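## Task

Fit the blue vented cap onto the uncapped shake flask by screwing it on. Then place that flask standing upright on the sticky mat of the upper shaker, next to the two flasks already there, which must stay in place. The shaker door has a glass window and a finger recess on its left edge, and it swings open toward the right. Close the door afterwards and set the control panel to 210 rpm. If any flask falls over, the task fails.

## Robot and tools

ROBOT AND FRAMES
There are two arms, left_arm and right_arm. Each rides a carriage on one shared floor track that runs along y at x = 0. left_rail always carries left_arm and is the carriage on the +y side; right_rail carries right_arm. An arm's base sits at x = 0, y = its carriage's position_m, z = 0.04 m, facing +x. The scene frame is fixed to the table: z = 0 is the table top, +z is up, +x is the direction the arms face, +y is to their left, and the table starts at x = 0.17 m. Result positions are in metres and velocities in m/s and rad/s, all in this frame.
right_arm has a right hand and left_arm has its mirror, a left hand. Each hand has index, middle and ring fingers plus a thumb. The hand point is in the palm region. Its axes are: +z along the straightened fingers toward the tips; +y out of the palm face; +x across the palm away from the thumb on the right hand, and toward the thumb on the left hand. A fixed mast near the wrist on the palm side can strike objects.

THE 48-NUMBER ROW
One row controls both arms. Every value is in [-1, 1]. The first 24 are the left arm, the next 24 the right arm, in the same order:
1-6: dx, dy, dz, rx, ry, rz. These are an offset, not a pose. They count from that arm's Hand target as it stood when the action began, and they use that Hand target's own axes. 1.0 means 0.6 m or 180 degrees. rx, ry and rz together form a single rotation vector. Every row of an action counts from the same start, so sending the same offset in a later action moves the arm further. Sending six zeros re-commands the current Hand target.
7-22: hinge goals, each scaled linearly between that hinge's stops, in this order: index_mcp, index_abd, index_pip, index_dip, middle_mcp, middle_abd, middle_pip, middle_dip, ring_mcp, ring_abd, ring_pip, ring_dip, thumb_cmc, thumb_axl, thumb_mcp, thumb_ipl. Moving toward -1 curls the fingers and swings the thumb in front of the palm. Roughly straight settings: mcp 0.75, pip 0.58, dip 0.70, abd 0.00, thumb_cmc 0.71, thumb_axl 0.68, thumb_mcp 0.23, thumb_ipl 0.17.
23: current_limit, mapping -1 to 0 mA and +1 to 550 mA. 24: speed, where a hinge moves at (speed+1)/2 of 8.5 rad/s. At the start these are 0.4 and -0.6.
A zero in a hand column is a real goal, not 'no change'. To leave a hand as it is, send back its hand_goal, current_limit and speed.

TOOLS
execute_actions: takes "actions", a list run in order, and optionally "cameras".
Each action may include:
- "rows": up to 15 rows, one per control step of 1/30 s.
- "steps": 1 to 450, default 15. The last row is held for the remaining steps.
- "until": conditions on left_rail or right_rail fields, using "=", "!=", "<", "<=", ">" or ">=", or {"all": {"status": "ended"}} / {"any": {"status": "ended"}}.
- device commands, for example {"left_rail": {"position_m": 0.3}}. position_m is an absolute spot on the track: left_rail -0.8 to 1.5, right_rail -1.5 to 0.8. speed_m_s is 0.01 to 1. acceleration_factor is 0.1 to 1. {"stop": true} brakes the carriage.
Any value out of range rejects the whole call. To drive a carriage, send position_m, then run an action with until {"<rail>": {"position_status": ["!=", "moving"]}}. Let it arrive before aiming the hand at a point in the scene. Keep the two carriages at least about 0.78 m apart. An empty actions list returns images and the full state.
move: "target" is one 48-number row, or a list of up to 15 rows. Every row is an offset from the same Hand targets, not from the previous row. Other arguments:
- speed: 0.002 to 3.6 m/s, default 0.25.
- blend: corner rounding in metres.
- stop_force: 3 to 120 N, ends an arm's path when it meets contact.
- zero: true or false, used only with stop_force.
- blocking: false returns early; it cannot be combined with stop_force.
Paths are straight lines and ignore obstacles. Do not use stop_force to lift an arm away from a surface it is pressing.
wait: seconds from 0 to 10. stop: brakes a running move.
zoom_image: camera (cam_high, cam_bench_left, cam_bench_mid, cam_bench_right, cam_left_wrist, cam_right_wrist) and region [x0, y0, x1, y1] in pixels, no larger than 504 x 504.
zero_wrist_force: arm, either left_arm or right_arm.
finished_scene: scene, 1 or 2. It cannot be undone.

RESULTS
For each arm, a result gives:
- end_effector_position and end_effector_quat_wxyz, plus velocities.
- Hand target: the pose the next offsets count from.
- Joint positions: rail, then six joints in rad.
- hand_goal and hand_measured.
- hand_current_ma.
- hand_state per motor: moving, goal, blocked or overload.
- Wrist force and torque, in the hand frame.
- Motor temperatures.
Rails report position_m, position_status (moving, done, contact_stop, time_out, stopped, stopped_with_arm, stopped_for_other_arm, stopped_for_other_carriage) and position_answer (taken or not_taken). A move adds a 'move:' line giving how it ended (done, off_target, held, fault and so on) and the limits that acted.

CAUTIONS
Flasks must not tip over, fall or be dropped. Avoid hard hits on the shaker, door or table.
A torque fault or a force fault (about 150 N) stops the arm for 10 s. Wrist joints are limited to 26 N m.
The arms are stiff, so commanding a pose even slightly past a firm contact can cause a fault. Approach slowly, or use a small stop_force.
Ramp row offsets gradually, about 0.01 per row. Commanded orientation is clipped to within 32 degrees of the current one.
Never let the two arms or hands touch; closing one hand on the other hand's fingers counts as contact.
A finger motor at 495 mA or more for 5 s shuts down. Motors that reach 85 °C brake the arm.
Keep paths away from an arm's own base.

Each tool is called after ">>>" by a JSON object that holds its "api" and its "payload", one argument or row to a line.

## Session

>>> {"api": "execute_actions", "payload": {
  "actions": []
}}

Scene clock: 0.00 s.
left_arm: end_effector_position=(+0.3677, +0.5141, +0.6703) hand_goal=(+0.754, +0.000, +0.576, +0.696, +0.754, +0.000, +0.576, +0.696, +0.754, +0.000, +0.576, +0.696, +0.714, +0.678, +0.226, +0.168) hand_measured=(+0.754, +0.000, +0.576, +0.696, +0.754, +0.000, +0.576, +0.696, +0.754, +0.000, +0.576, +0.696, +0.714, +0.678, +0.226, +0.168) hand_current_ma=(+0, +0, +0, +0, +0, +0, +0, +0, +0, +0, +0, +0, +0, +0, +0, +0) hand_state=(goal, goal, goal, goal, goal, goal, goal, goal, goal, goal, goal, goal, goal, goal, goal, goal) hand_current_limit=0.40 hand_speed=-0.60 end_effector_quat_wxyz=(+0.000, +1.000, +0.000, +0.000) | right_arm: end_effector_position=(+0.3677, -0.9215, +0.6703) hand_goal=(+0.754, +0.000, +0.576, +0.696, +0.754, +0.000, +0.576, +0.696, +0.754, +0.000, +0.576, +0.696, +0.714, +0.678, +0.226, +0.168) hand_measured=(+0.754, +0.000, +0.576, +0.696, +0.754, +0.000, +0.576, +0.696, +0.754, +0.000, +0.576, +0.696, +0.714, +0.678, +0.226, +0.168) hand_current_ma=(+0, +0, +0, +0, +0, +0, +0, +0, +0, +0, +0, +0, +0, +0, +0, +0) hand_state=(goal, goal, goal, goal, goal, goal, goal, goal, goal, goal, goal, goal, goal, goal, goal, goal) hand_current_limit=0.40 hand_speed=-0.60 end_effector_quat_wxyz=(+0.000, +0.000, +1.000, +0.000)
Joint positions: left_arm=[0.627 3.458 -1.433 -0.927 -2.353 1.571 1.887] | right_arm=[-1.034 -0.316 -1.709 0.927 -0.788 -1.571 -1.887]
Joint velocities: within noise
Joint torques (N m): no reading
Motor temperatures (°C): left_arm=[38 33 42 42 40 44] | right_arm=[35 41 34 51 36 36]
Wrist force (N): no reading
Wrist torque (N m): no reading
Wrist force, peak (N): no reading
Hand target: left_arm +0.3677, +0.5141, +0.6703; +0.000, +1.000, +0.000, +0.000 | right_arm +0.3677, -0.9215, +0.6703; +0.000, +0.000, +1.000, +0.000
left_rail: position_m=0.627 position_status=done
right_rail: position_m=-1.034 position_status=done

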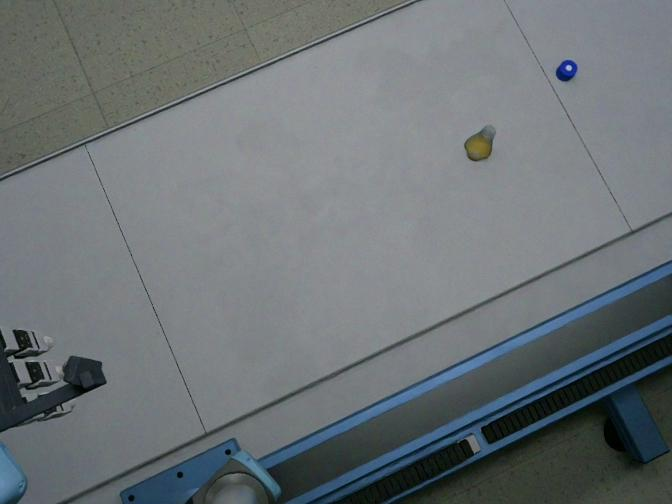

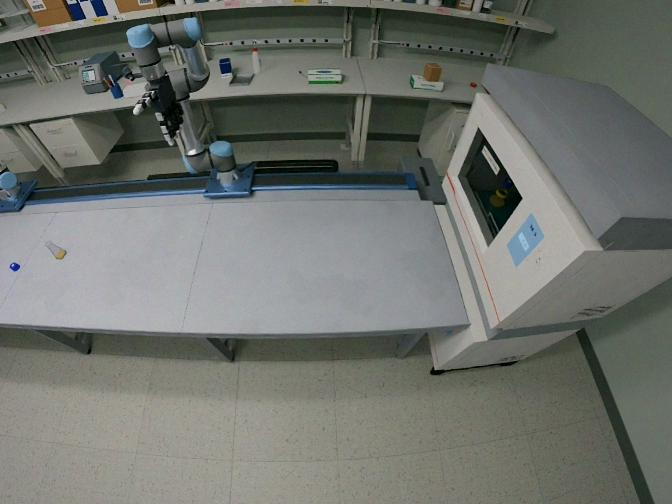

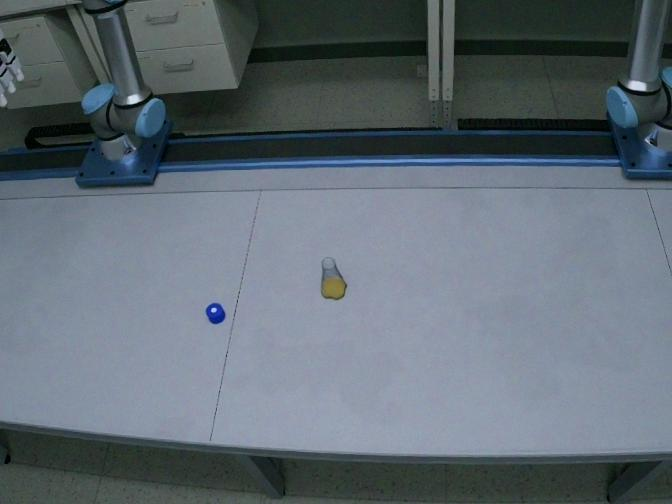

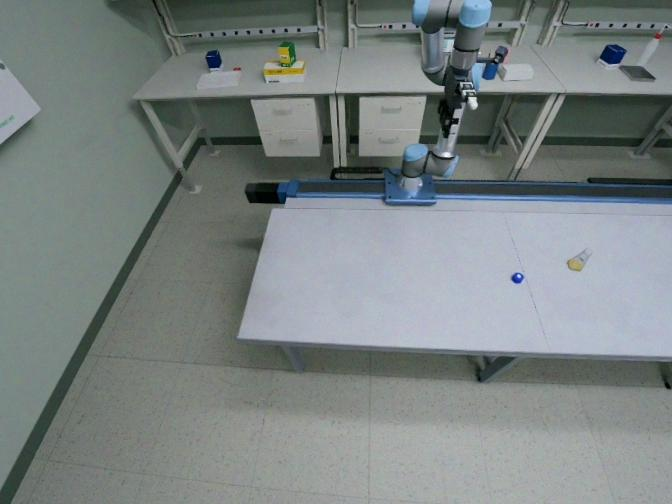

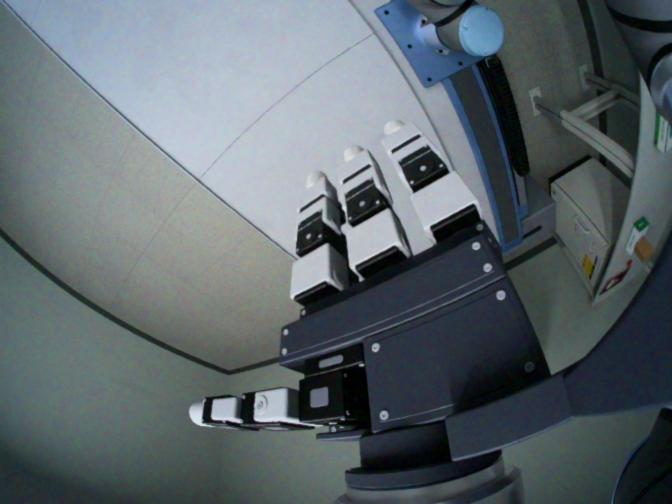

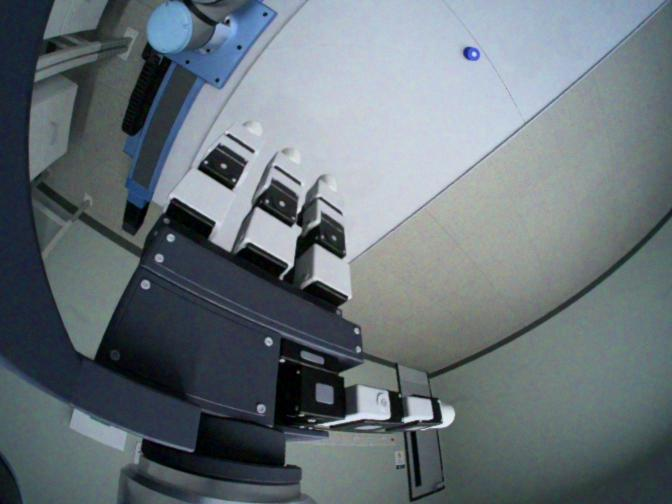

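>>> {"api": "zoom_image", "payload": {
  "camera": "cam_bench_left",
  "region": [400, 60, 672, 380]
}}

>>> {"api": "zoom_image", "payload": {
  "camera": "cam_bench_mid",
  "region": [160, 220, 400, 360]
}}

>>> {"api": "zoom_image", "payload": {
  "camera": "cam_high",
  "region": [420, 40, 620, 200]
}}

>>> {"api": "zoom_image", "payload": {
  "camera": "cam_bench_left",
  "region": [440, 110, 560, 280]
}}

Scaled by 1.575 from the camera's 672x504 image, which has a finer 960x720 frame.

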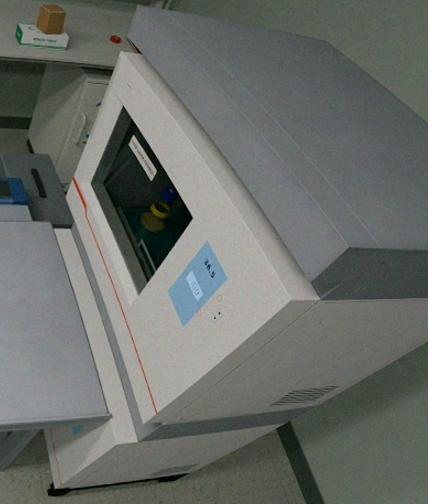

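Scaled by 2.100 from the camera's 672x504 image, which has a finer 960x720 frame.

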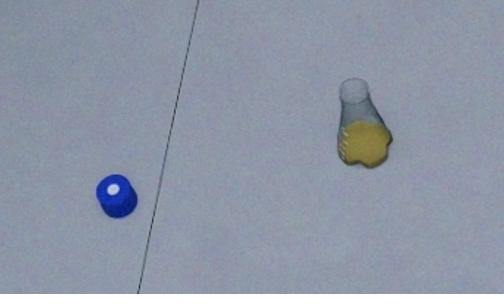

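Scaled by 2.520 from the camera's 672x504 image, which has a finer 960x720 frame.

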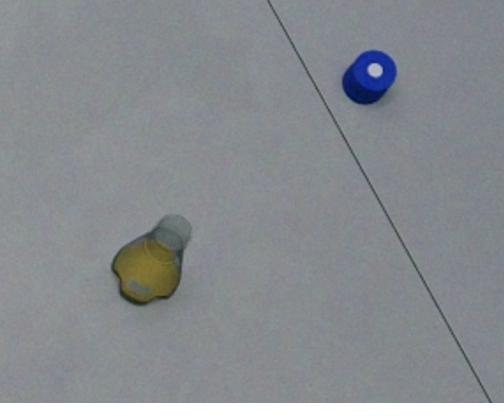

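Scaled by 2.965 from the camera's 672x504 image, which has a finer 960x720 frame.

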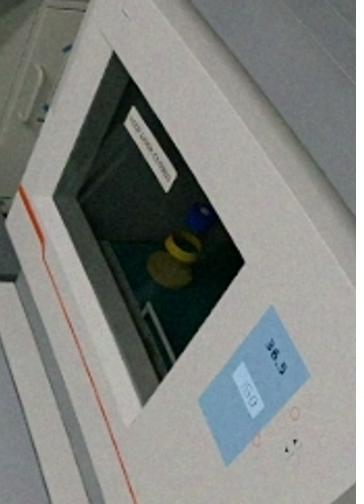

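>>> {"api": "execute_actions", "payload": {
  "actions": [
    {"left_rail":{"position_m":1.3},"steps":300,"until":{"left_rail":{"position_status":["!=","moving"]}}}
  ],
  "cameras": ["cam_bench_left","cam_left_wrist"]
}}

Scene clock: 19.17 s.
left_arm: end_effector_position=(+0.3677, +1.1876, +0.6703) hand_goal=(+0.754, +0.000, +0.576, +0.696, +0.754, +0.000, +0.576, +0.696, +0.754, +0.000, +0.576, +0.696, +0.714, +0.678, +0.226, +0.168) hand_measured=(+0.754, +0.000, +0.576, +0.696, +0.754, +0.000, +0.576, +0.696, +0.754, +0.000, +0.576, +0.696, +0.714, +0.678, +0.224, +0.168) hand_current_ma=(+0, +0, +0, +0, +0, +0, +0, +0, +0, +0, +0, +0, +0, +0, -2, +0) hand_state=(goal, goal, goal, goal, goal, goal, goal, goal, goal, goal, goal, goal, goal, goal, goal, goal) hand_current_limit=0.40 hand_speed=-0.60 end_effector_quat_wxyz=(+0.000, +1.000, +0.000, +0.000) | right_arm: end_effector_position=(+0.3677, -0.9215, +0.6703) hand_goal=(+0.754, +0.000, +0.576, +0.696, +0.754, +0.000, +0.576, +0.696, +0.754, +0.000, +0.576, +0.696, +0.714, +0.678, +0.226, +0.168) hand_measured=(+0.754, +0.000, +0.576, +0.696, +0.754, +0.000, +0.576, +0.696, +0.754, +0.000, +0.576, +0.696, +0.714, +0.678, +0.224, +0.168) hand_current_ma=(-1, +0, +1, +0, -1, +0, +1, +0, -1, +0, +1, +0, +0, -1, -4, +0) hand_state=(goal, goal, goal, goal, goal, goal, goal, goal, goal, goal, goal, goal, goal, goal, goal, goal) hand_current_limit=0.40 hand_speed=-0.60 end_effector_quat_wxyz=(+0.000, +0.000, +1.000, +0.000)
Joint positions: left_arm=[1.3 3.458 -1.433 -0.927 -2.353 1.571 1.887] | right_arm=[-1.034 -0.316 -1.709 0.927 -0.788 -1.571 -1.887]
Joint torques (N m): left_arm=[1.54 11.27 15.1 2.6 0.01 -0.37] | right_arm=[-1.4 -11.02 -16.56 -2.56 0.34 0.21]
Wrist force (N): left_arm=[0.2 0.4 0.4] | right_arm=[-0.1 0.1 -0.1]
Wrist torque (N m): left_arm=[0.02 -0.02 0.02] | right_arm=[0.02 0.02 -0.01]
Wrist force, peak (N): left_arm=[0.3 1.5 0.0] | right_arm=[-0.4 0.4 -0.3]
Hand target: left_arm +0.3677, +1.1876, +0.6703; +0.000, +1.000, +0.000, +0.000 | right_arm +0.3677, -0.9215, +0.6703; +0.000, +0.000, +1.000, +0.000
left_rail: position_m=1.300 position_status=done
right_rail: position_m=-1.034 position_status=done
camera_calibration:
cam_left_wrist: T_world_to_cam=[[-0.789646, 0.612853, 0.0295073, -0.490507], [0.440761, 0.533141, 0.722143, -1.32322], [0.426836, 0.583243, -0.691114, -0.265742], [0, 0, 0, 1]] pos_world=[0.309323, 1.16106, 0.786366]
Images, in order (width x height): cam_bench_left 672x504, cam_left_wrist 672x504.

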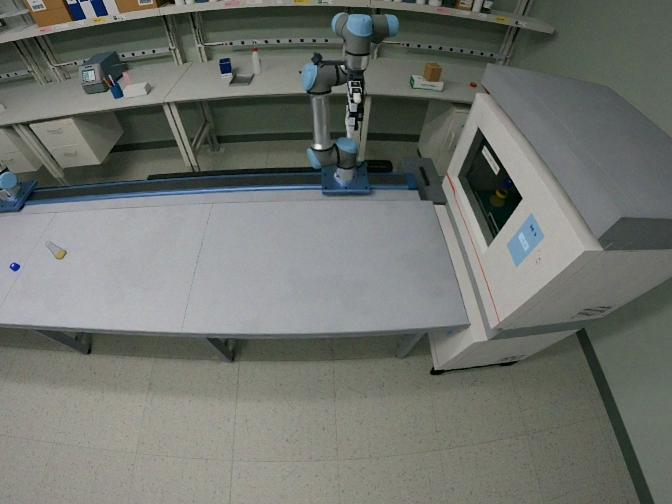

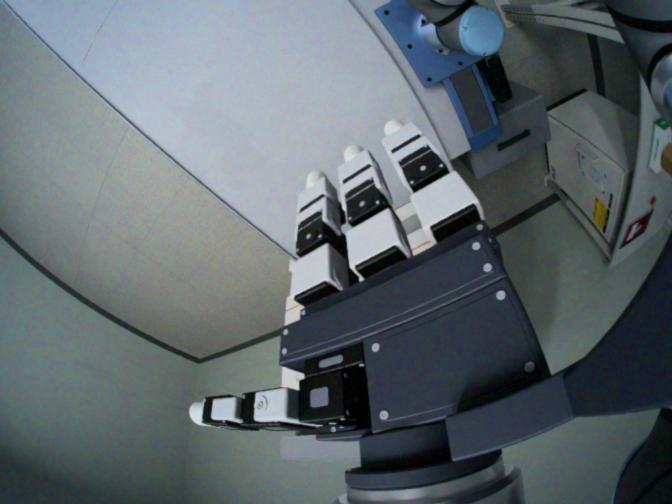

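>>> {"api": "move", "payload": {
  "target": [-0.03,-0.187,0.117,0.3849,-0.3849,0.3849,0.754,0,0.576,0.696,0.754,0,0.576,0.696,0.754,0,0.576,0.696,0.714,0.678,0.226,0.168,0.4,-0.6,0,0,0,0,0,0,0.754,0,0.576,0.696,0.754,0,0.576,0.696,0.754,0,0.576,0.696,0.714,0.678,0.226,0.168,0.4,-0.6],
  "cameras": ["cam_bench_left","cam_left_wrist"]
}}

Scene clock: 26.03 s.
left_arm: end_effector_position=(+0.3544, +1.2719, +0.6175) hand_goal=(+0.754, +0.000, +0.576, +0.696, +0.754, +0.000, +0.576, +0.696, +0.754, +0.000, +0.576, +0.696, +0.714, +0.678, +0.226, +0.168) hand_measured=(+0.752, +0.002, +0.576, +0.696, +0.752, +0.002, +0.576, +0.696, +0.752, +0.002, +0.576, +0.696, +0.712, +0.678, +0.224, +0.168) hand_current_ma=(-1, +1, +0, +0, -1, +1, +0, +0, -1, +1, +0, +0, -1, +0, -2, +0) hand_state=(goal, goal, goal, goal, goal, goal, goal, goal, goal, goal, goal, goal, goal, goal, goal, goal) hand_current_limit=0.40 hand_speed=-0.60 end_effector_quat_wxyz=(-0.409, +0.705, -0.410, -0.409) | right_arm: end_effector_position=(+0.3677, -0.9215, +0.6703) hand_goal=(+0.754, +0.000, +0.576, +0.696, +0.754, +0.000, +0.576, +0.696, +0.754, +0.000, +0.576, +0.696, +0.714, +0.678, +0.226, +0.168) hand_measured=(+0.754, +0.000, +0.576, +0.696, +0.754, +0.000, +0.576, +0.696, +0.754, +0.000, +0.576, +0.696, +0.714, +0.678, +0.224, +0.168) hand_current_ma=(-1, +0, +1, +0, -1, +0, +1, +0, -1, +0, +1, +0, +0, -1, -4, +0) hand_state=(goal, goal, goal, goal, goal, goal, goal, goal, goal, goal, goal, goal, goal, goal, goal, goal) hand_current_limit=0.40 hand_speed=-0.60 end_effector_quat_wxyz=(+0.000, +0.000, +1.000, +0.000)
Joint positions: left_arm=[1.3 2.998 -1.799 -0.83 -2.925 2.623 1.973] | right_arm=[-1.034 -0.316 -1.709 0.927 -0.788 -1.571 -1.887]
Joint torques (N m): left_arm=[8.73 19.38 20.82 4.18 0 1.78] | right_arm=[-0.4 -10.62 -16.71 -2.29 0.24 0.29]
Wrist force (N): left_arm=[-1.3 0.0 -0.1] | right_arm=[0.0 -0.1 -0.4]
Wrist torque (N m): left_arm=[-0.04 -0.03 -0.27] | right_arm=[0.02 0.01 0.00]
Wrist force, peak (N): left_arm=[-1.4 0.1 -0.2] | right_arm=[-0.2 0.4 -0.4]
Hand target: left_arm +0.3544, +1.2719, +0.6175; -0.409, +0.705, -0.410, -0.409 (not the last commanded pose) | right_arm +0.3677, -0.9215, +0.6703; +0.000, +0.000, +1.000, +0.000
Off the commanded pose: left_arm 0.033 m, 30 deg | right_arm 0.000 m, 0 deg.
left_rail: position_m=1.300 position_status=done
right_rail: position_m=-1.034 position_status=done
move: held (left_arm; a check stopped the path); limits=held
pose unreachable (left arm): on one or more control steps of this call, first in action 0 (counted from 0), this arm could not follow its commanded pose, so it was not sent that pose on those steps. It may still have moved: this result reports where it is.
cause: moving toward the commanded pose would bring two parts of the arm too close to each other (joints 5 (wrist 1) to 7 (wrist 3) lie between them).
camera_calibration:
cam_left_wrist: T_world_to_cam=[[0.308152, 0.366522, 0.877898, -1.15084], [0.805648, -0.591304, -0.0359229, 0.444863], [0.505938, 0.718347, -0.477499, -0.677538], [0, 0, 0, 1]] pos_world=[0.339024, 1.17157, 0.702781]
Images, in order (width x height): cam_bench_left 672x504, cam_left_wrist 672x504.

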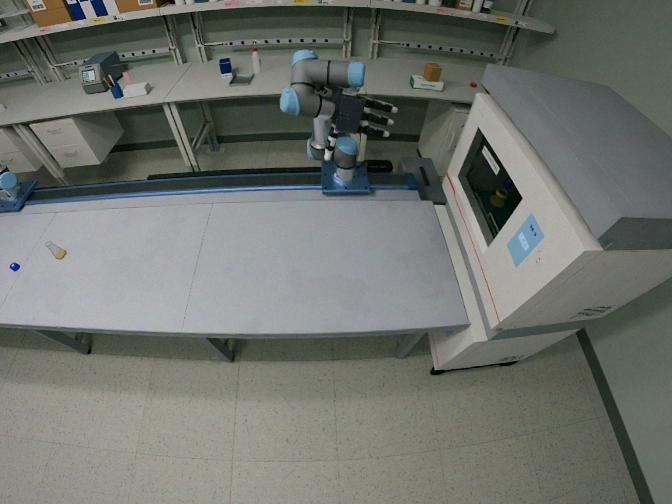

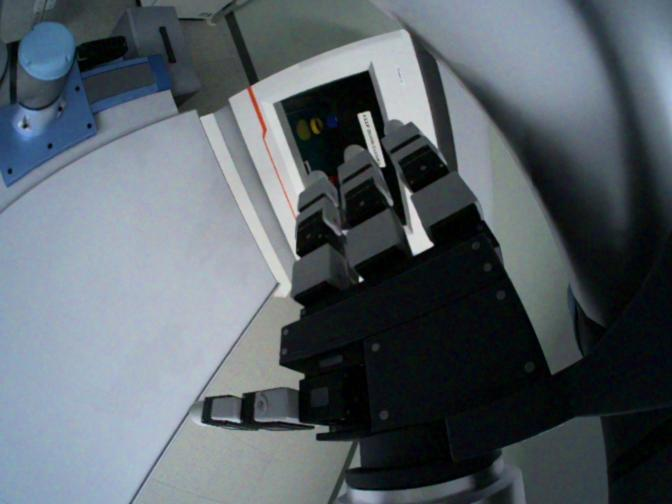

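>>> {"api": "zoom_image", "payload": {
  "camera": "cam_left_wrist",
  "region": [180, 20, 480, 300]
}}

>>> {"api": "zoom_image", "payload": {
  "camera": "cam_bench_left",
  "region": [400, 100, 560, 260]
}}

>>> {"api": "zoom_image", "payload": {
  "camera": "cam_bench_left",
  "region": [480, 190, 580, 290]
}}

Scaled by 1.680 from the camera's 672x504 image, which has a finer 960x720 frame.

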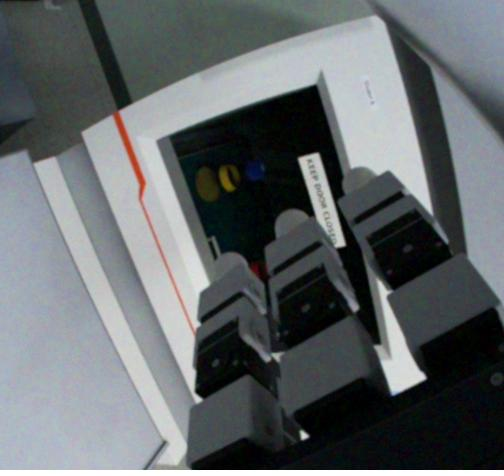

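Scaled by 3.150 from the camera's 672x504 image, which has a finer 960x720 frame.

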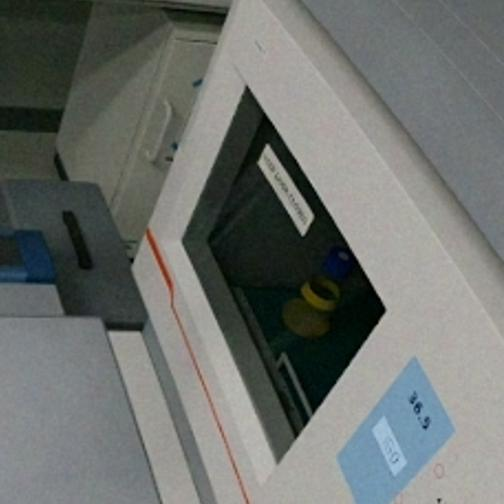

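Scaled by 5.040 from the camera's 672x504 image, which has a finer 960x720 frame.

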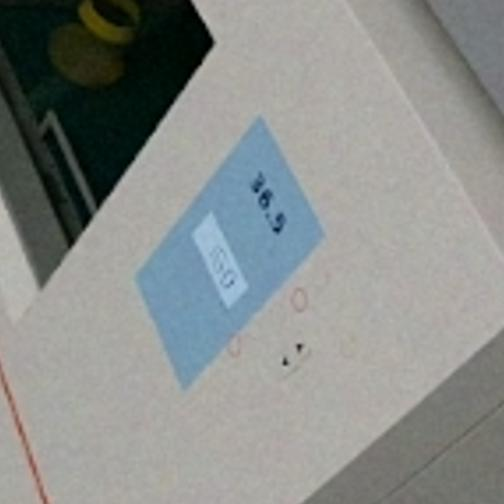

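>>> {"api": "move", "payload": {
  "target": [-0.0387,0.0048,-0.1625,-0.289,0.289,-0.290,0.754,0,0.576,0.696,0.754,0,0.576,0.696,0.754,0,0.576,0.696,0.714,0.678,0.226,0.168,0.4,-0.6,0,0,0,0,0,0,0.754,0,0.576,0.696,0.754,0,0.576,0.696,0.754,0,0.576,0.696,0.714,0.678,0.226,0.168,0.4,-0.6],
  "speed": 0.5
}}

>>> {"api": "execute_actions", "payload": {
  "actions": [
    {"left_rail":{"position_m":1.0},"steps":300,"until":{"left_rail":{"position_status":["!=","moving"]}}}
  ]
}}

Scene clock: 35.47 s.
left_arm: end_effector_position=(+0.3677, +1.1876, +0.6702) hand_goal=(+0.754, +0.000, +0.576, +0.696, +0.754, +0.000, +0.576, +0.696, +0.754, +0.000, +0.576, +0.696, +0.714, +0.678, +0.226, +0.168) hand_measured=(+0.752, +0.002, +0.576, +0.696, +0.752, +0.002, +0.576, +0.696, +0.752, +0.002, +0.576, +0.696, +0.712, +0.678, +0.224, +0.168) hand_current_ma=(-1, +1, +0, +0, -1, +1, +0, +0, -1, +1, +0, +0, -1, +0, -2, +0) hand_state=(goal, goal, goal, goal, goal, goal, goal, goal, goal, goal, goal, goal, goal, goal, goal, goal) hand_current_limit=0.40 hand_speed=-0.60 end_effector_quat_wxyz=(-0.001, +1.000, -0.001, -0.001) | right_arm: end_effector_position=(+0.3677, -0.9215, +0.6703) hand_goal=(+0.754, +0.000, +0.576, +0.696, +0.754, +0.000, +0.576, +0.696, +0.754, +0.000, +0.576, +0.696, +0.714, +0.678, +0.226, +0.168) hand_measured=(+0.754, +0.000, +0.576, +0.696, +0.754, +0.000, +0.576, +0.696, +0.754, +0.000, +0.576, +0.696, +0.714, +0.678, +0.224, +0.168) hand_current_ma=(-1, +0, +1, +0, -1, +0, +1, +0, -1, +0, +1, +0, +0, -1, -4, +0) hand_state=(goal, goal, goal, goal, goal, goal, goal, goal, goal, goal, goal, goal, goal, goal, goal, goal) hand_current_limit=0.40 hand_speed=-0.60 end_effector_quat_wxyz=(+0.000, +0.000, +1.000, +0.000)
Joint positions: left_arm=[1.3 3.456 -1.435 -0.924 -2.355 1.573 1.886] | right_arm=[-1.034 -0.316 -1.709 0.927 -0.788 -1.571 -1.887]
Joint torques (N m): left_arm=[9.36 19.54 7.97 5.35 -1.35 0.59] | right_arm=[-0.91 -11.3 -16.47 -2.41 0.41 0.29]
Wrist force (N): left_arm=[0.3 0.4 0.0] | right_arm=[0.5 0.2 -0.3]
Wrist torque (N m): left_arm=[0.05 -0.04 0.02] | right_arm=[0.05 -0.05 0.04]
Wrist force, peak (N): left_arm=[-1.3 0.3 0.0] | right_arm=[-0.1 0.1 -0.7]
Hand target: left_arm +0.3677, +1.1876, +0.6702; -0.001, +1.000, -0.001, -0.001 | right_arm +0.3677, -0.9215, +0.6703; +0.000, +0.000, +1.000, +0.000
Off the commanded pose: left_arm 0.000 m, 0 deg | right_arm 0.000 m, 0 deg.
left_rail: position_m=1.300 position_status=done
right_rail: position_m=-1.034 position_status=done
move: done

Scene clock: 37.17 s.
left_arm: end_effector_position=(+0.3677, +0.8876, +0.6702) hand_goal=(+0.754, +0.000, +0.576, +0.696, +0.754, +0.000, +0.576, +0.696, +0.754, +0.000, +0.576, +0.696, +0.714, +0.678, +0.226, +0.168) hand_measured=(+0.752, +0.002, +0.576, +0.696, +0.752, +0.002, +0.576, +0.696, +0.752, +0.002, +0.576, +0.696, +0.712, +0.678, +0.224, +0.168) hand_current_ma=(-1, +1, +0, +0, -1, +1, +0, +0, -1, +1, +0, +0, -1, +0, -2, +0) hand_state=(goal, goal, goal, goal, goal, goal, goal, goal, goal, goal, goal, goal, goal, goal, goal, goal) hand_current_limit=0.40 hand_speed=-0.60 end_effector_quat_wxyz=(-0.001, +1.000, -0.001, -0.001) | right_arm: end_effector_position=(+0.3677, -0.9215, +0.6703) hand_goal=(+0.754, +0.000, +0.576, +0.696, +0.754, +0.000, +0.576, +0.696, +0.754, +0.000, +0.576, +0.696, +0.714, +0.678, +0.226, +0.168) hand_measured=(+0.754, +0.000, +0.576, +0.696, +0.754, +0.000, +0.576, +0.696, +0.754, +0.000, +0.576, +0.696, +0.714, +0.678, +0.224, +0.168) hand_current_ma=(-1, +0, +1, +0, -1, +0, +1, +0, -1, +0, +1, +0, +0, -1, -4, +0) hand_state=(goal, goal, goal, goal, goal, goal, goal, goal, goal, goal, goal, goal, goal, goal, goal, goal) hand_current_limit=0.40 hand_speed=-0.60 end_effector_quat_wxyz=(+0.000, +0.000, +1.000, +0.000)
Joint positions: left_arm=[1 3.456 -1.435 -0.924 -2.355 1.573 1.886] | right_arm=[-1.034 -0.316 -1.709 0.927 -0.788 -1.571 -1.887]
Joint torques (N m): left_arm=[4.12 12.18 11.01 4.81 -0.11 1.41] | right_arm=[-2.04 -11.41 -17.34 -2.52 0.35 0.31]
Wrist force (N): left_arm=[0.2 0.7 0.4] | right_arm=[0.0 -0.1 -0.4]
Wrist torque (N m): left_arm=[0.06 -0.02 0.00] | right_arm=[0.02 0.01 -0.01]
Wrist force, peak (N): left_arm=[-0.2 1.5 0.0] | right_arm=[-0.5 -0.1 -0.5]
Hand target: left_arm +0.3677, +0.8876, +0.6702; -0.001, +1.000, -0.001, -0.001 | right_arm +0.3677, -0.9215, +0.6703; +0.000, +0.000, +1.000, +0.000
Off the commanded pose: left_arm 0.000 m, 0 deg | right_arm 0.000 m, 0 deg.
left_rail: position_m=1.000 position_status=done
right_rail: position_m=-1.034 position_status=done

>>> {"api": "move", "payload": {
  "target": [-0.03,-0.937,0.117,0.195,0.195,-0.472,0.754,0,0.576,0.696,0.754,0,0.576,0.696,0.754,0,0.576,0.696,0.714,0.678,0.226,0.168,0.4,-0.6,0,0,0,0,0,0,0.754,0,0.576,0.696,0.754,0,0.576,0.696,0.754,0,0.576,0.696,0.714,0.678,0.226,0.168,0.4,-0.6],
  "speed": 0.4,
  "cameras": ["cam_bench_left","cam_left_wrist"]
}}

Scene clock: 40.47 s.
left_arm: end_effector_position=(+0.3503, +1.4499, +0.6012) hand_goal=(+0.754, +0.000, +0.576, +0.696, +0.754, +0.000, +0.576, +0.696, +0.754, +0.000, +0.576, +0.696, +0.714, +0.678, +0.226, +0.168) hand_measured=(+0.752, +0.000, +0.576, +0.696, +0.752, +0.000, +0.576, +0.696, +0.752, +0.000, +0.576, +0.696, +0.712, +0.678, +0.224, +0.168) hand_current_ma=(-1, +0, +0, +0, -1, +0, +0, +0, -1, +0, +0, +0, -1, +0, -2, +0) hand_state=(goal, goal, goal, goal, goal, goal, goal, goal, goal, goal, goal, goal, goal, goal, goal, goal) hand_current_limit=0.40 hand_speed=-0.60 end_effector_quat_wxyz=(-0.271, +0.654, +0.653, +0.270) | right_arm: end_effector_position=(+0.3677, -0.9215, +0.6703) hand_goal=(+0.754, +0.000, +0.576, +0.696, +0.754, +0.000, +0.576, +0.696, +0.754, +0.000, +0.576, +0.696, +0.714, +0.678, +0.226, +0.168) hand_measured=(+0.754, +0.000, +0.576, +0.696, +0.754, +0.000, +0.576, +0.696, +0.754, +0.000, +0.576, +0.696, +0.714, +0.678, +0.224, +0.168) hand_current_ma=(-1, +0, +1, +0, -1, +0, +1, +0, -1, +0, +1, +0, +0, -1, -4, +0) hand_state=(goal, goal, goal, goal, goal, goal, goal, goal, goal, goal, goal, goal, goal, goal, goal, goal) hand_current_limit=0.40 hand_speed=-0.60 end_effector_quat_wxyz=(+0.000, +0.000, +1.000, +0.000)
Joint positions: left_arm=[1 4.297 -1.322 -1.651 -0.999 1.861 1.271] | right_arm=[-1.034 -0.316 -1.709 0.927 -0.788 -1.571 -1.887]
Joint torques (N m): left_arm=[-6.68 2.67 26.59 6.43 1.75 -1.75] | right_arm=[-1.9 -11.71 -16.6 -2.61 0.41 0.56]
Wrist force (N): left_arm=[0.5 0.1 0.0] | right_arm=[-0.2 0.0 -0.2]
Wrist torque (N m): left_arm=[-0.03 -0.11 0.06] | right_arm=[0.01 0.03 -0.03]
Wrist force, peak (N): left_arm=[0.2 1.8 0.1] | right_arm=[0.0 -0.1 -0.6]
Hand target: left_arm +0.3503, +1.4500, +0.6012; -0.271, +0.654, +0.653, +0.270 | right_arm +0.3677, -0.9215, +0.6703; +0.000, +0.000, +1.000, +0.000
Off the commanded pose: left_arm 0.000 m, 0 deg | right_arm 0.000 m, 0 deg.
left_rail: position_m=1.000 position_status=done
right_rail: position_m=-1.034 position_status=done
move: done
camera_calibration:
cam_left_wrist: T_world_to_cam=[[-0.614725, -0.578425, -0.536226, 1.343], [-0.531544, -0.198472, 0.82345, -0.0649724], [-0.58273, 0.791223, -0.185453, -0.711122], [0, 0, 0, 1]] pos_world=[0.376647, 1.32659, 0.641772]
Images, in order (width x height): cam_bench_left 672x504, cam_left_wrist 672x504.

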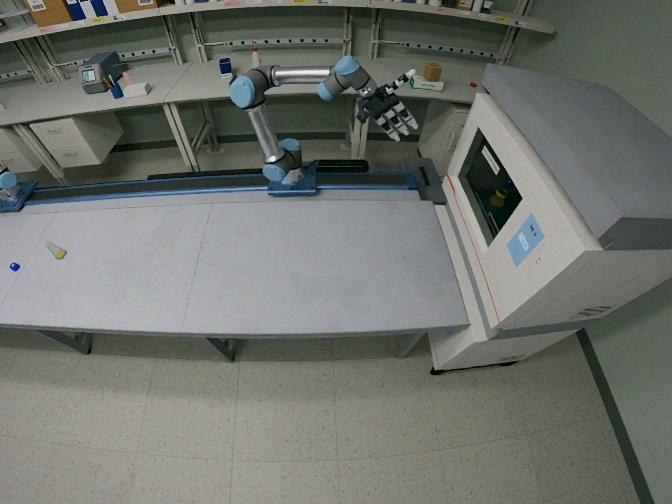

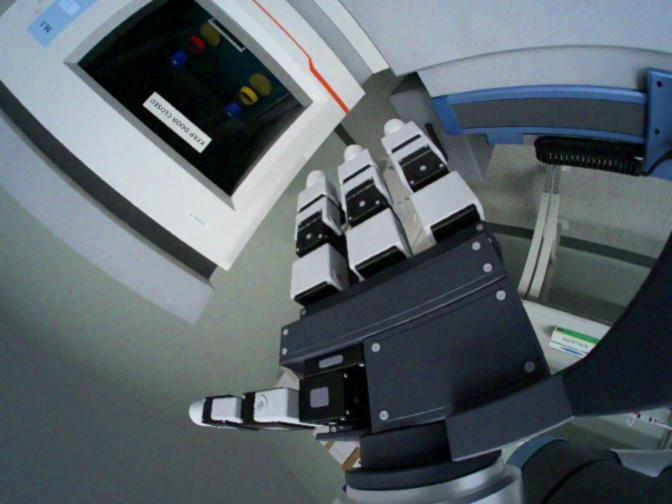

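>>> {"api": "zoom_image", "payload": {
  "camera": "cam_left_wrist",
  "region": [0, 0, 420, 340]
}}

>>> {"api": "zoom_image", "payload": {
  "camera": "cam_left_wrist",
  "region": [60, 0, 330, 200]
}}

Scaled by 1.200 from the camera's 672x504 image, which has a finer 960x720 frame.

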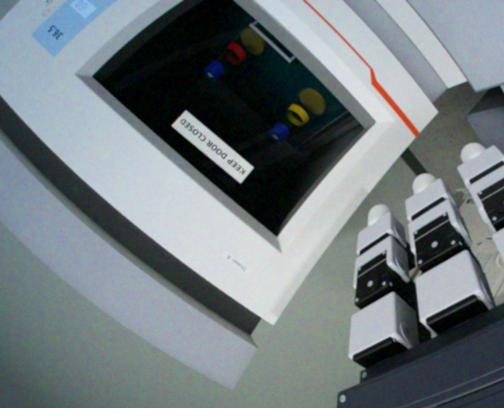

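Scaled by 1.867 from the camera's 672x504 image, which has a finer 960x720 frame.

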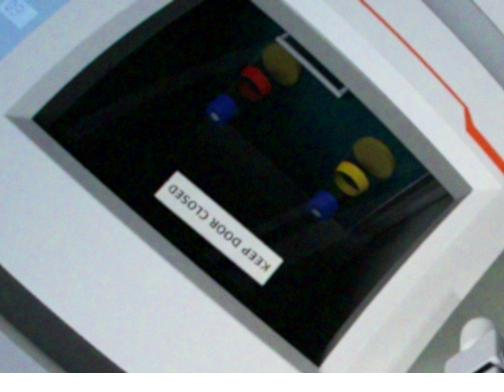

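>>> {"api": "zoom_image", "payload": {
  "camera": "cam_left_wrist",
  "region": [200, 50, 400, 290]
}}

Scaled by 2.100 from the camera's 672x504 image, which has a finer 960x720 frame.

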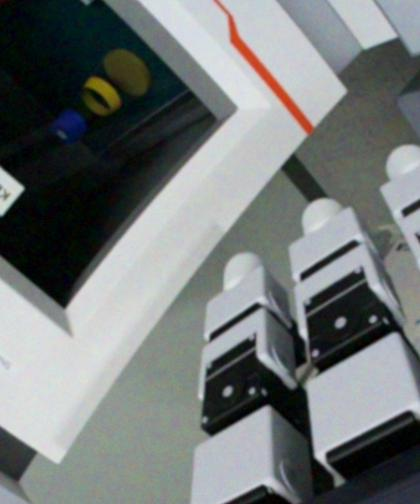

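>>> {"api": "move", "payload": {
  "target": [-0.059,-0.583,0.177,-0.1768,0,0.1768,0.754,0,0.576,0.696,0.754,0,0.576,0.696,0.754,0,0.576,0.696,0.714,0.678,0.226,0.168,0.4,-0.6,0,0,0,0,0,0,0.754,0,0.576,0.696,0.754,0,0.576,0.696,0.754,0,0.576,0.696,0.714,0.678,0.226,0.168,0.4,-0.6],
  "speed": 0.3,
  "cameras": ["cam_bench_left","cam_left_wrist"]
}}

>>> {"api": "zoom_image", "payload": {
  "camera": "cam_left_wrist",
  "region": [0, 0, 420, 340]
}}

Scene clock: 45.30 s.
left_arm: end_effector_position=(+0.0003, +1.5005, +0.5018) hand_goal=(+0.754, +0.000, +0.576, +0.696, +0.754, +0.000, +0.576, +0.696, +0.754, +0.000, +0.576, +0.696, +0.714, +0.678, +0.226, +0.168) hand_measured=(+0.752, +0.000, +0.576, +0.696, +0.752, +0.000, +0.576, +0.696, +0.752, +0.000, +0.576, +0.696, +0.712, +0.678, +0.224, +0.168) hand_current_ma=(-1, +0, +0, +0, -1, +0, +0, +0, -1, +0, +0, +0, -1, +0, -2, +0) hand_state=(goal, goal, goal, goal, goal, goal, goal, goal, goal, goal, goal, goal, goal, goal, goal, goal) hand_current_limit=0.40 hand_speed=-0.60 end_effector_quat_wxyz=(-0.147, +0.854, +0.353, +0.353) | right_arm: end_effector_position=(+0.3677, -0.9215, +0.6703) hand_goal=(+0.754, +0.000, +0.576, +0.696, +0.754, +0.000, +0.576, +0.696, +0.754, +0.000, +0.576, +0.696, +0.714, +0.678, +0.226, +0.168) hand_measured=(+0.754, +0.000, +0.576, +0.696, +0.754, +0.000, +0.576, +0.696, +0.754, +0.000, +0.576, +0.696, +0.714, +0.678, +0.224, +0.168) hand_current_ma=(-1, +0, +1, +0, -1, +0, +1, +0, -1, +0, +1, +0, +0, -1, -4, +0) hand_state=(goal, goal, goal, goal, goal, goal, goal, goal, goal, goal, goal, goal, goal, goal, goal, goal) hand_current_limit=0.40 hand_speed=-0.60 end_effector_quat_wxyz=(+0.000, +0.000, +1.000, +0.000)
Joint positions: left_arm=[1 5.402 -1.482 -1.626 -1.509 0.791 3.008] | right_arm=[-1.034 -0.316 -1.709 0.927 -0.788 -1.571 -1.887]
Joint torques (N m): left_arm=[-5.34 11.65 28.56 -0.59 0.02 1.41] | right_arm=[-1.83 -10.78 -16.8 -2.35 0.48 0.52]
Wrist force (N): left_arm=[0.5 -0.2 -0.1] | right_arm=[-0.3 0.2 0.0]
Wrist torque (N m): left_arm=[-0.05 -0.14 -0.02] | right_arm=[0.02 0.04 -0.03]
Wrist force, peak (N): left_arm=[0.6 2.1 -0.4] | right_arm=[0.3 -0.5 -0.4]
Hand target: left_arm +0.0003, +1.5005, +0.5018; -0.147, +0.854, +0.353, +0.353 | right_arm +0.3677, -0.9215, +0.6703; +0.000, +0.000, +1.000, +0.000
Off the commanded pose: left_arm 0.000 m, 0 deg | right_arm 0.000 m, 0 deg.
left_rail: position_m=1.000 position_status=done
right_rail: position_m=-1.034 position_status=done
move: done
camera_calibration:
cam_left_wrist: T_world_to_cam=[[-0.84408, 0.0247936, -0.535644, 0.198561], [-0.515623, 0.236657, 0.823484, -0.812076], [0.147181, 0.971277, -0.186974, -1.24307], [0, 0, 0, 1]] pos_world=[-0.0681668, 1.39463, 0.542669]
Images, in order (width x height): cam_bench_left 672x504, cam_left_wrist 672x504.

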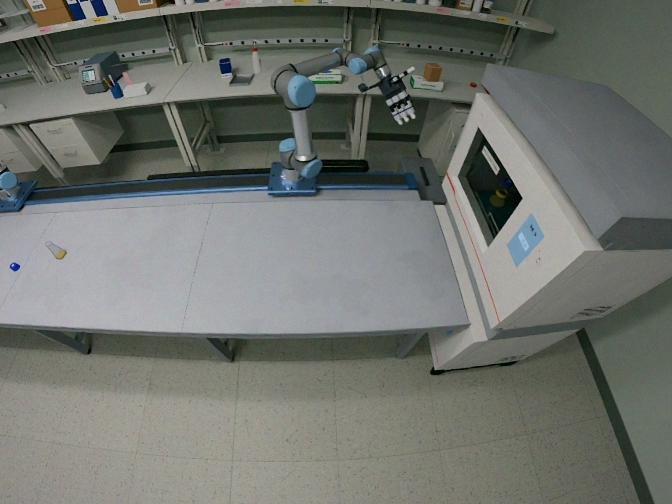

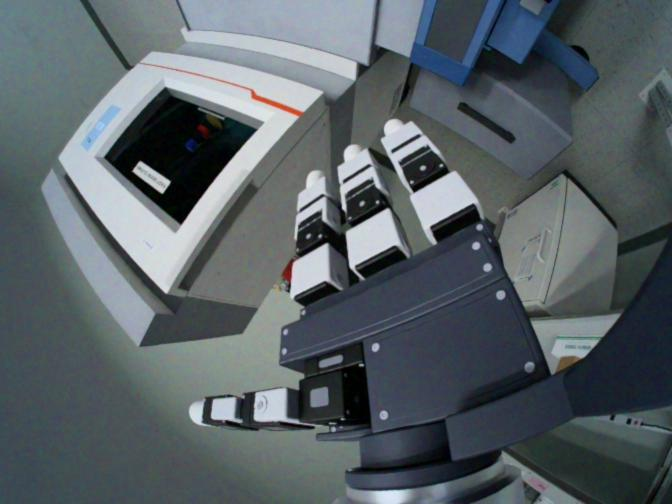

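Scaled by 1.200 from the camera's 672x504 image, which has a finer 960x720 frame.

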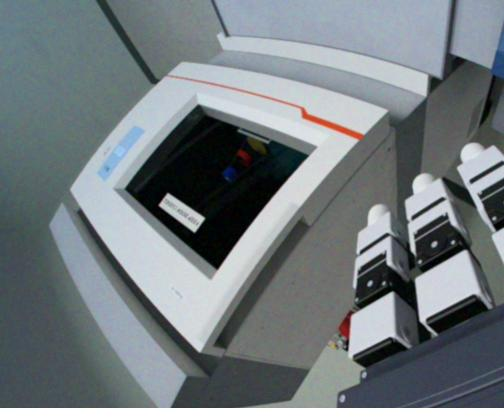

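>>> {"api": "zoom_image", "payload": {
  "camera": "cam_left_wrist",
  "region": [140, 60, 360, 310]
}}

>>> {"api": "zoom_image", "payload": {
  "camera": "cam_left_wrist",
  "region": [200, 80, 340, 220]
}}

Scaled by 2.016 from the camera's 672x504 image, which has a finer 960x720 frame.

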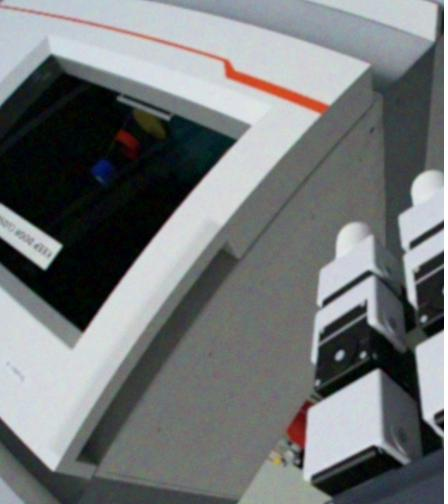

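Scaled by 3.600 from the camera's 672x504 image, which has a finer 960x720 frame.

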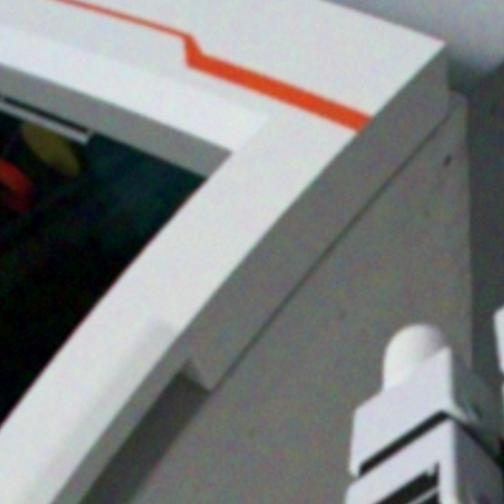

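>>> {"api": "execute_actions", "payload": {
  "actions": [],
  "cameras": ["cam_high","cam_bench_mid"]
}}

>>> {"api": "zoom_image", "payload": {
  "camera": "cam_bench_mid",
  "region": [300, 245, 370, 315]
}}

>>> {"api": "zoom_image", "payload": {
  "camera": "cam_high",
  "region": [445, 110, 515, 180]
}}

>>> {"api": "zoom_image", "payload": {
  "camera": "cam_bench_mid",
  "region": [180, 280, 250, 350]
}}

>>> {"api": "zoom_image", "payload": {
  "camera": "cam_high",
  "region": [530, 35, 600, 105]
}}

Scene clock: 52.23 s.
left_arm: end_effector_position=(+0.0003, +1.5005, +0.5018) hand_goal=(+0.754, +0.000, +0.576, +0.696, +0.754, +0.000, +0.576, +0.696, +0.754, +0.000, +0.576, +0.696, +0.714, +0.678, +0.226, +0.168) hand_measured=(+0.752, +0.000, +0.576, +0.696, +0.752, +0.000, +0.576, +0.696, +0.752, +0.000, +0.576, +0.696, +0.712, +0.678, +0.224, +0.168) hand_current_ma=(-1, +0, +0, +0, -1, +0, +0, +0, -1, +0, +0, +0, -1, +0, -2, +0) hand_state=(goal, goal, goal, goal, goal, goal, goal, goal, goal, goal, goal, goal, goal, goal, goal, goal) hand_current_limit=0.40 hand_speed=-0.60 end_effector_quat_wxyz=(-0.147, +0.854, +0.353, +0.353) | right_arm: end_effector_position=(+0.3677, -0.9215, +0.6703) hand_goal=(+0.754, +0.000, +0.576, +0.696, +0.754, +0.000, +0.576, +0.696, +0.754, +0.000, +0.576, +0.696, +0.714, +0.678, +0.226, +0.168) hand_measured=(+0.754, +0.000, +0.576, +0.696, +0.754, +0.000, +0.576, +0.696, +0.754, +0.000, +0.576, +0.696, +0.714, +0.678, +0.224, +0.168) hand_current_ma=(-1, +0, +1, +0, -1, +0, +1, +0, -1, +0, +1, +0, +0, -1, -4, +0) hand_state=(goal, goal, goal, goal, goal, goal, goal, goal, goal, goal, goal, goal, goal, goal, goal, goal) hand_current_limit=0.40 hand_speed=-0.60 end_effector_quat_wxyz=(+0.000, +0.000, +1.000, +0.000)
Joint positions: left_arm=[1 5.402 -1.482 -1.626 -1.509 0.791 3.009] | right_arm=[-1.034 -0.316 -1.709 0.927 -0.788 -1.571 -1.887]
Joint velocities: within noise
Joint torques (N m): left_arm=[-5.21 10.04 28.3 -0.3 -0.08 1.55] | right_arm=[-0.99 -11.26 -16.78 -2.42 0.65 0.55]
Motor temperatures (°C): left_arm=[37 33 42 42 40 44] | right_arm=[35 41 34 51 36 36]
Wrist force (N): left_arm=[0.4 -0.1 0.0] | right_arm=[0.0 0.1 -0.2]
Wrist torque (N m): left_arm=[-0.05 -0.12 -0.03] | right_arm=[0.03 0.01 0.00]
Wrist force, peak (N): left_arm=[0.7 -0.2 -0.4] | right_arm=[-0.4 -0.3 -0.3]
Hand target: left_arm +0.0003, +1.5005, +0.5018; -0.147, +0.854, +0.353, +0.353 | right_arm +0.3677, -0.9215, +0.6703; +0.000, +0.000, +1.000, +0.000
Off the commanded pose: left_arm 0.000 m, 0 deg | right_arm 0.000 m, 0 deg.
left_rail: position_m=1.000 position_status=done
right_rail: position_m=-1.034 position_status=done
Images, in order (width x height): cam_high 672x504, cam_bench_mid 672x504.

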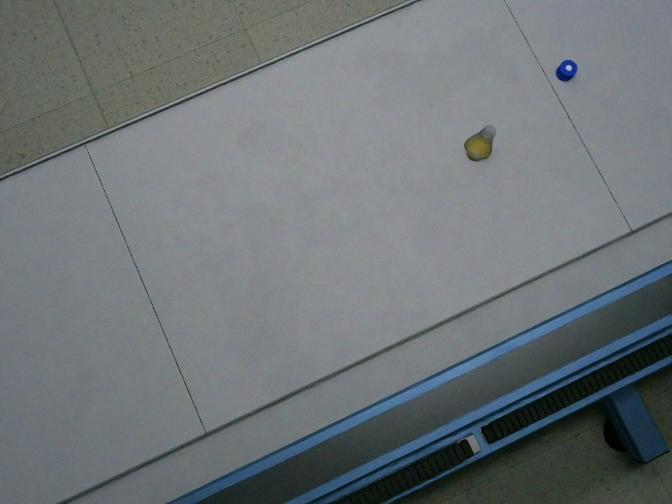

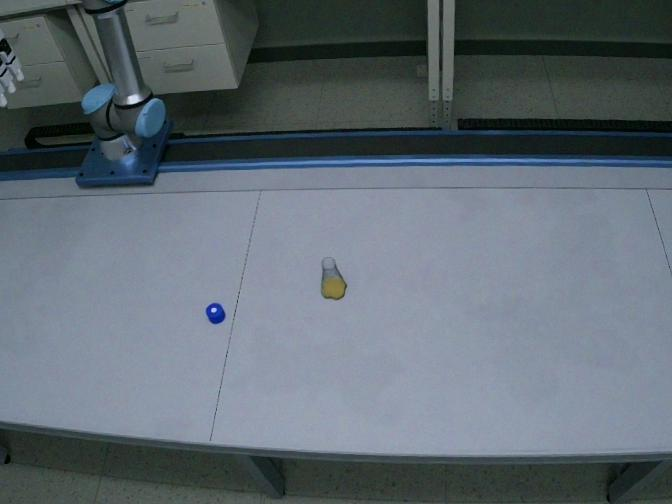

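Scaled by 7.200 from the camera's 672x504 image, which has a finer 960x720 frame.

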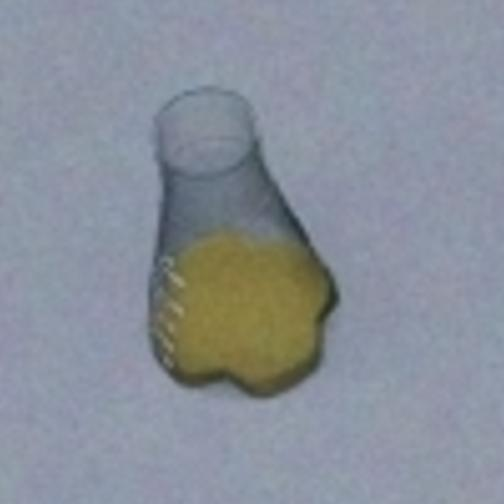

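Scaled by 7.200 from the camera's 672x504 image, which has a finer 960x720 frame.

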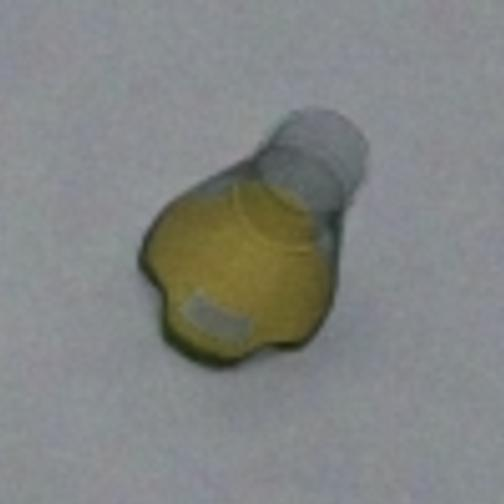

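Scaled by 7.200 from the camera's 672x504 image, which has a finer 960x720 frame.

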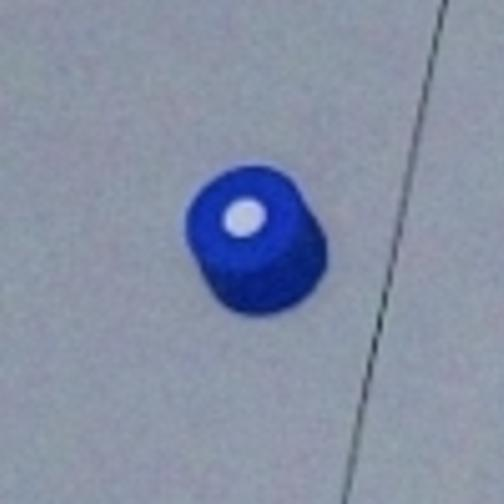

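Scaled by 7.200 from the camera's 672x504 image, which has a finer 960x720 frame.

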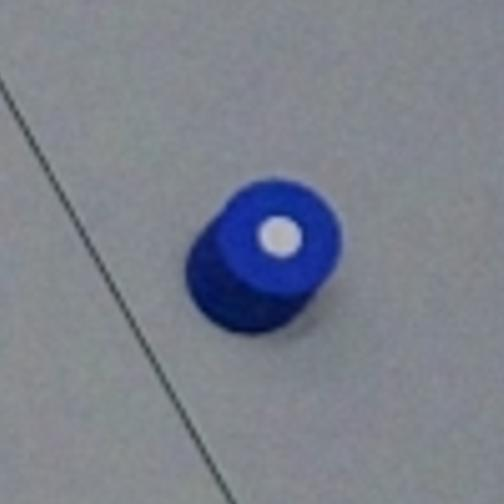

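>>> {"api": "zoom_image", "payload": {
  "camera": "cam_bench_mid",
  "region": [40, 70, 200, 220]
}}

Scaled by 3.150 from the camera's 672x504 image, which has a finer 960x720 frame.

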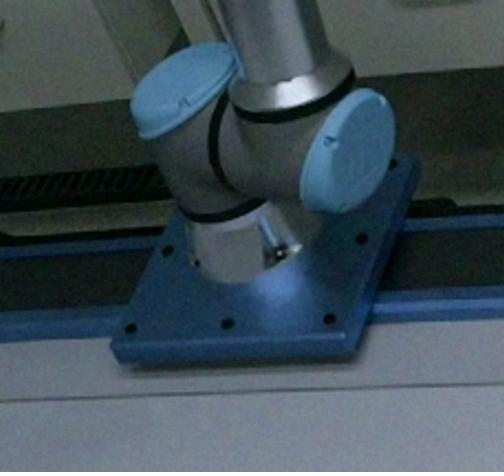

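>>> {"api": "execute_actions", "payload": {
  "actions": [
    {"right_rail":{"position_m":-0.8},"steps":300,"until":{"right_rail":{"position_status":["!=","moving"]}}}
  ]
}}

Scene clock: 57.30 s.
left_arm: end_effector_position=(+0.0003, +1.5005, +0.5018) hand_goal=(+0.754, +0.000, +0.576, +0.696, +0.754, +0.000, +0.576, +0.696, +0.754, +0.000, +0.576, +0.696, +0.714, +0.678, +0.226, +0.168) hand_measured=(+0.752, +0.000, +0.576, +0.696, +0.752, +0.000, +0.576, +0.696, +0.752, +0.000, +0.576, +0.696, +0.712, +0.678, +0.224, +0.168) hand_current_ma=(-1, +0, +0, +0, -1, +0, +0, +0, -1, +0, +0, +0, -1, +0, -2, +0) hand_state=(goal, goal, goal, goal, goal, goal, goal, goal, goal, goal, goal, goal, goal, goal, goal, goal) hand_current_limit=0.40 hand_speed=-0.60 end_effector_quat_wxyz=(-0.147, +0.854, +0.353, +0.353) | right_arm: end_effector_position=(+0.3677, -0.6876, +0.6703) hand_goal=(+0.754, +0.000, +0.576, +0.696, +0.754, +0.000, +0.576, +0.696, +0.754, +0.000, +0.576, +0.696, +0.714, +0.678, +0.226, +0.168) hand_measured=(+0.754, +0.000, +0.576, +0.696, +0.754, +0.000, +0.576, +0.696, +0.754, +0.000, +0.576, +0.696, +0.714, +0.678, +0.224, +0.168) hand_current_ma=(-1, +0, +1, +0, -1, +0, +1, +0, -1, +0, +1, +0, +0, -1, -4, +0) hand_state=(goal, goal, goal, goal, goal, goal, goal, goal, goal, goal, goal, goal, goal, goal, goal, goal) hand_current_limit=0.40 hand_speed=-0.60 end_effector_quat_wxyz=(+0.000, +0.000, +1.000, +0.000)
Joint positions: left_arm=[1 5.402 -1.482 -1.626 -1.509 0.791 3.009] | right_arm=[-0.8 -0.316 -1.709 0.927 -0.788 -1.571 -1.887]
Joint torques (N m): left_arm=[-6.05 11.75 27.31 -0.26 -0.12 1.64] | right_arm=[-1.1 -11.35 -16.36 -2.3 0.43 0.75]
Wrist force (N): left_arm=[0.8 -0.1 0.1] | right_arm=[-0.1 -0.1 -0.1]
Wrist torque (N m): left_arm=[-0.07 -0.17 0.00] | right_arm=[-0.02 0.01 -0.01]
Wrist force, peak (N): left_arm=[0.7 -0.3 -0.3] | right_arm=[0.0 -1.3 -0.1]
Hand target: left_arm +0.0003, +1.5005, +0.5018; -0.147, +0.854, +0.353, +0.353 | right_arm +0.3677, -0.6876, +0.6703; +0.000, +0.000, +1.000, +0.000
Off the commanded pose: left_arm 0.000 m, 0 deg | right_arm 0.000 m, 0 deg.
left_rail: position_m=1.000 position_status=done
right_rail: position_m=-0.800 position_status=done


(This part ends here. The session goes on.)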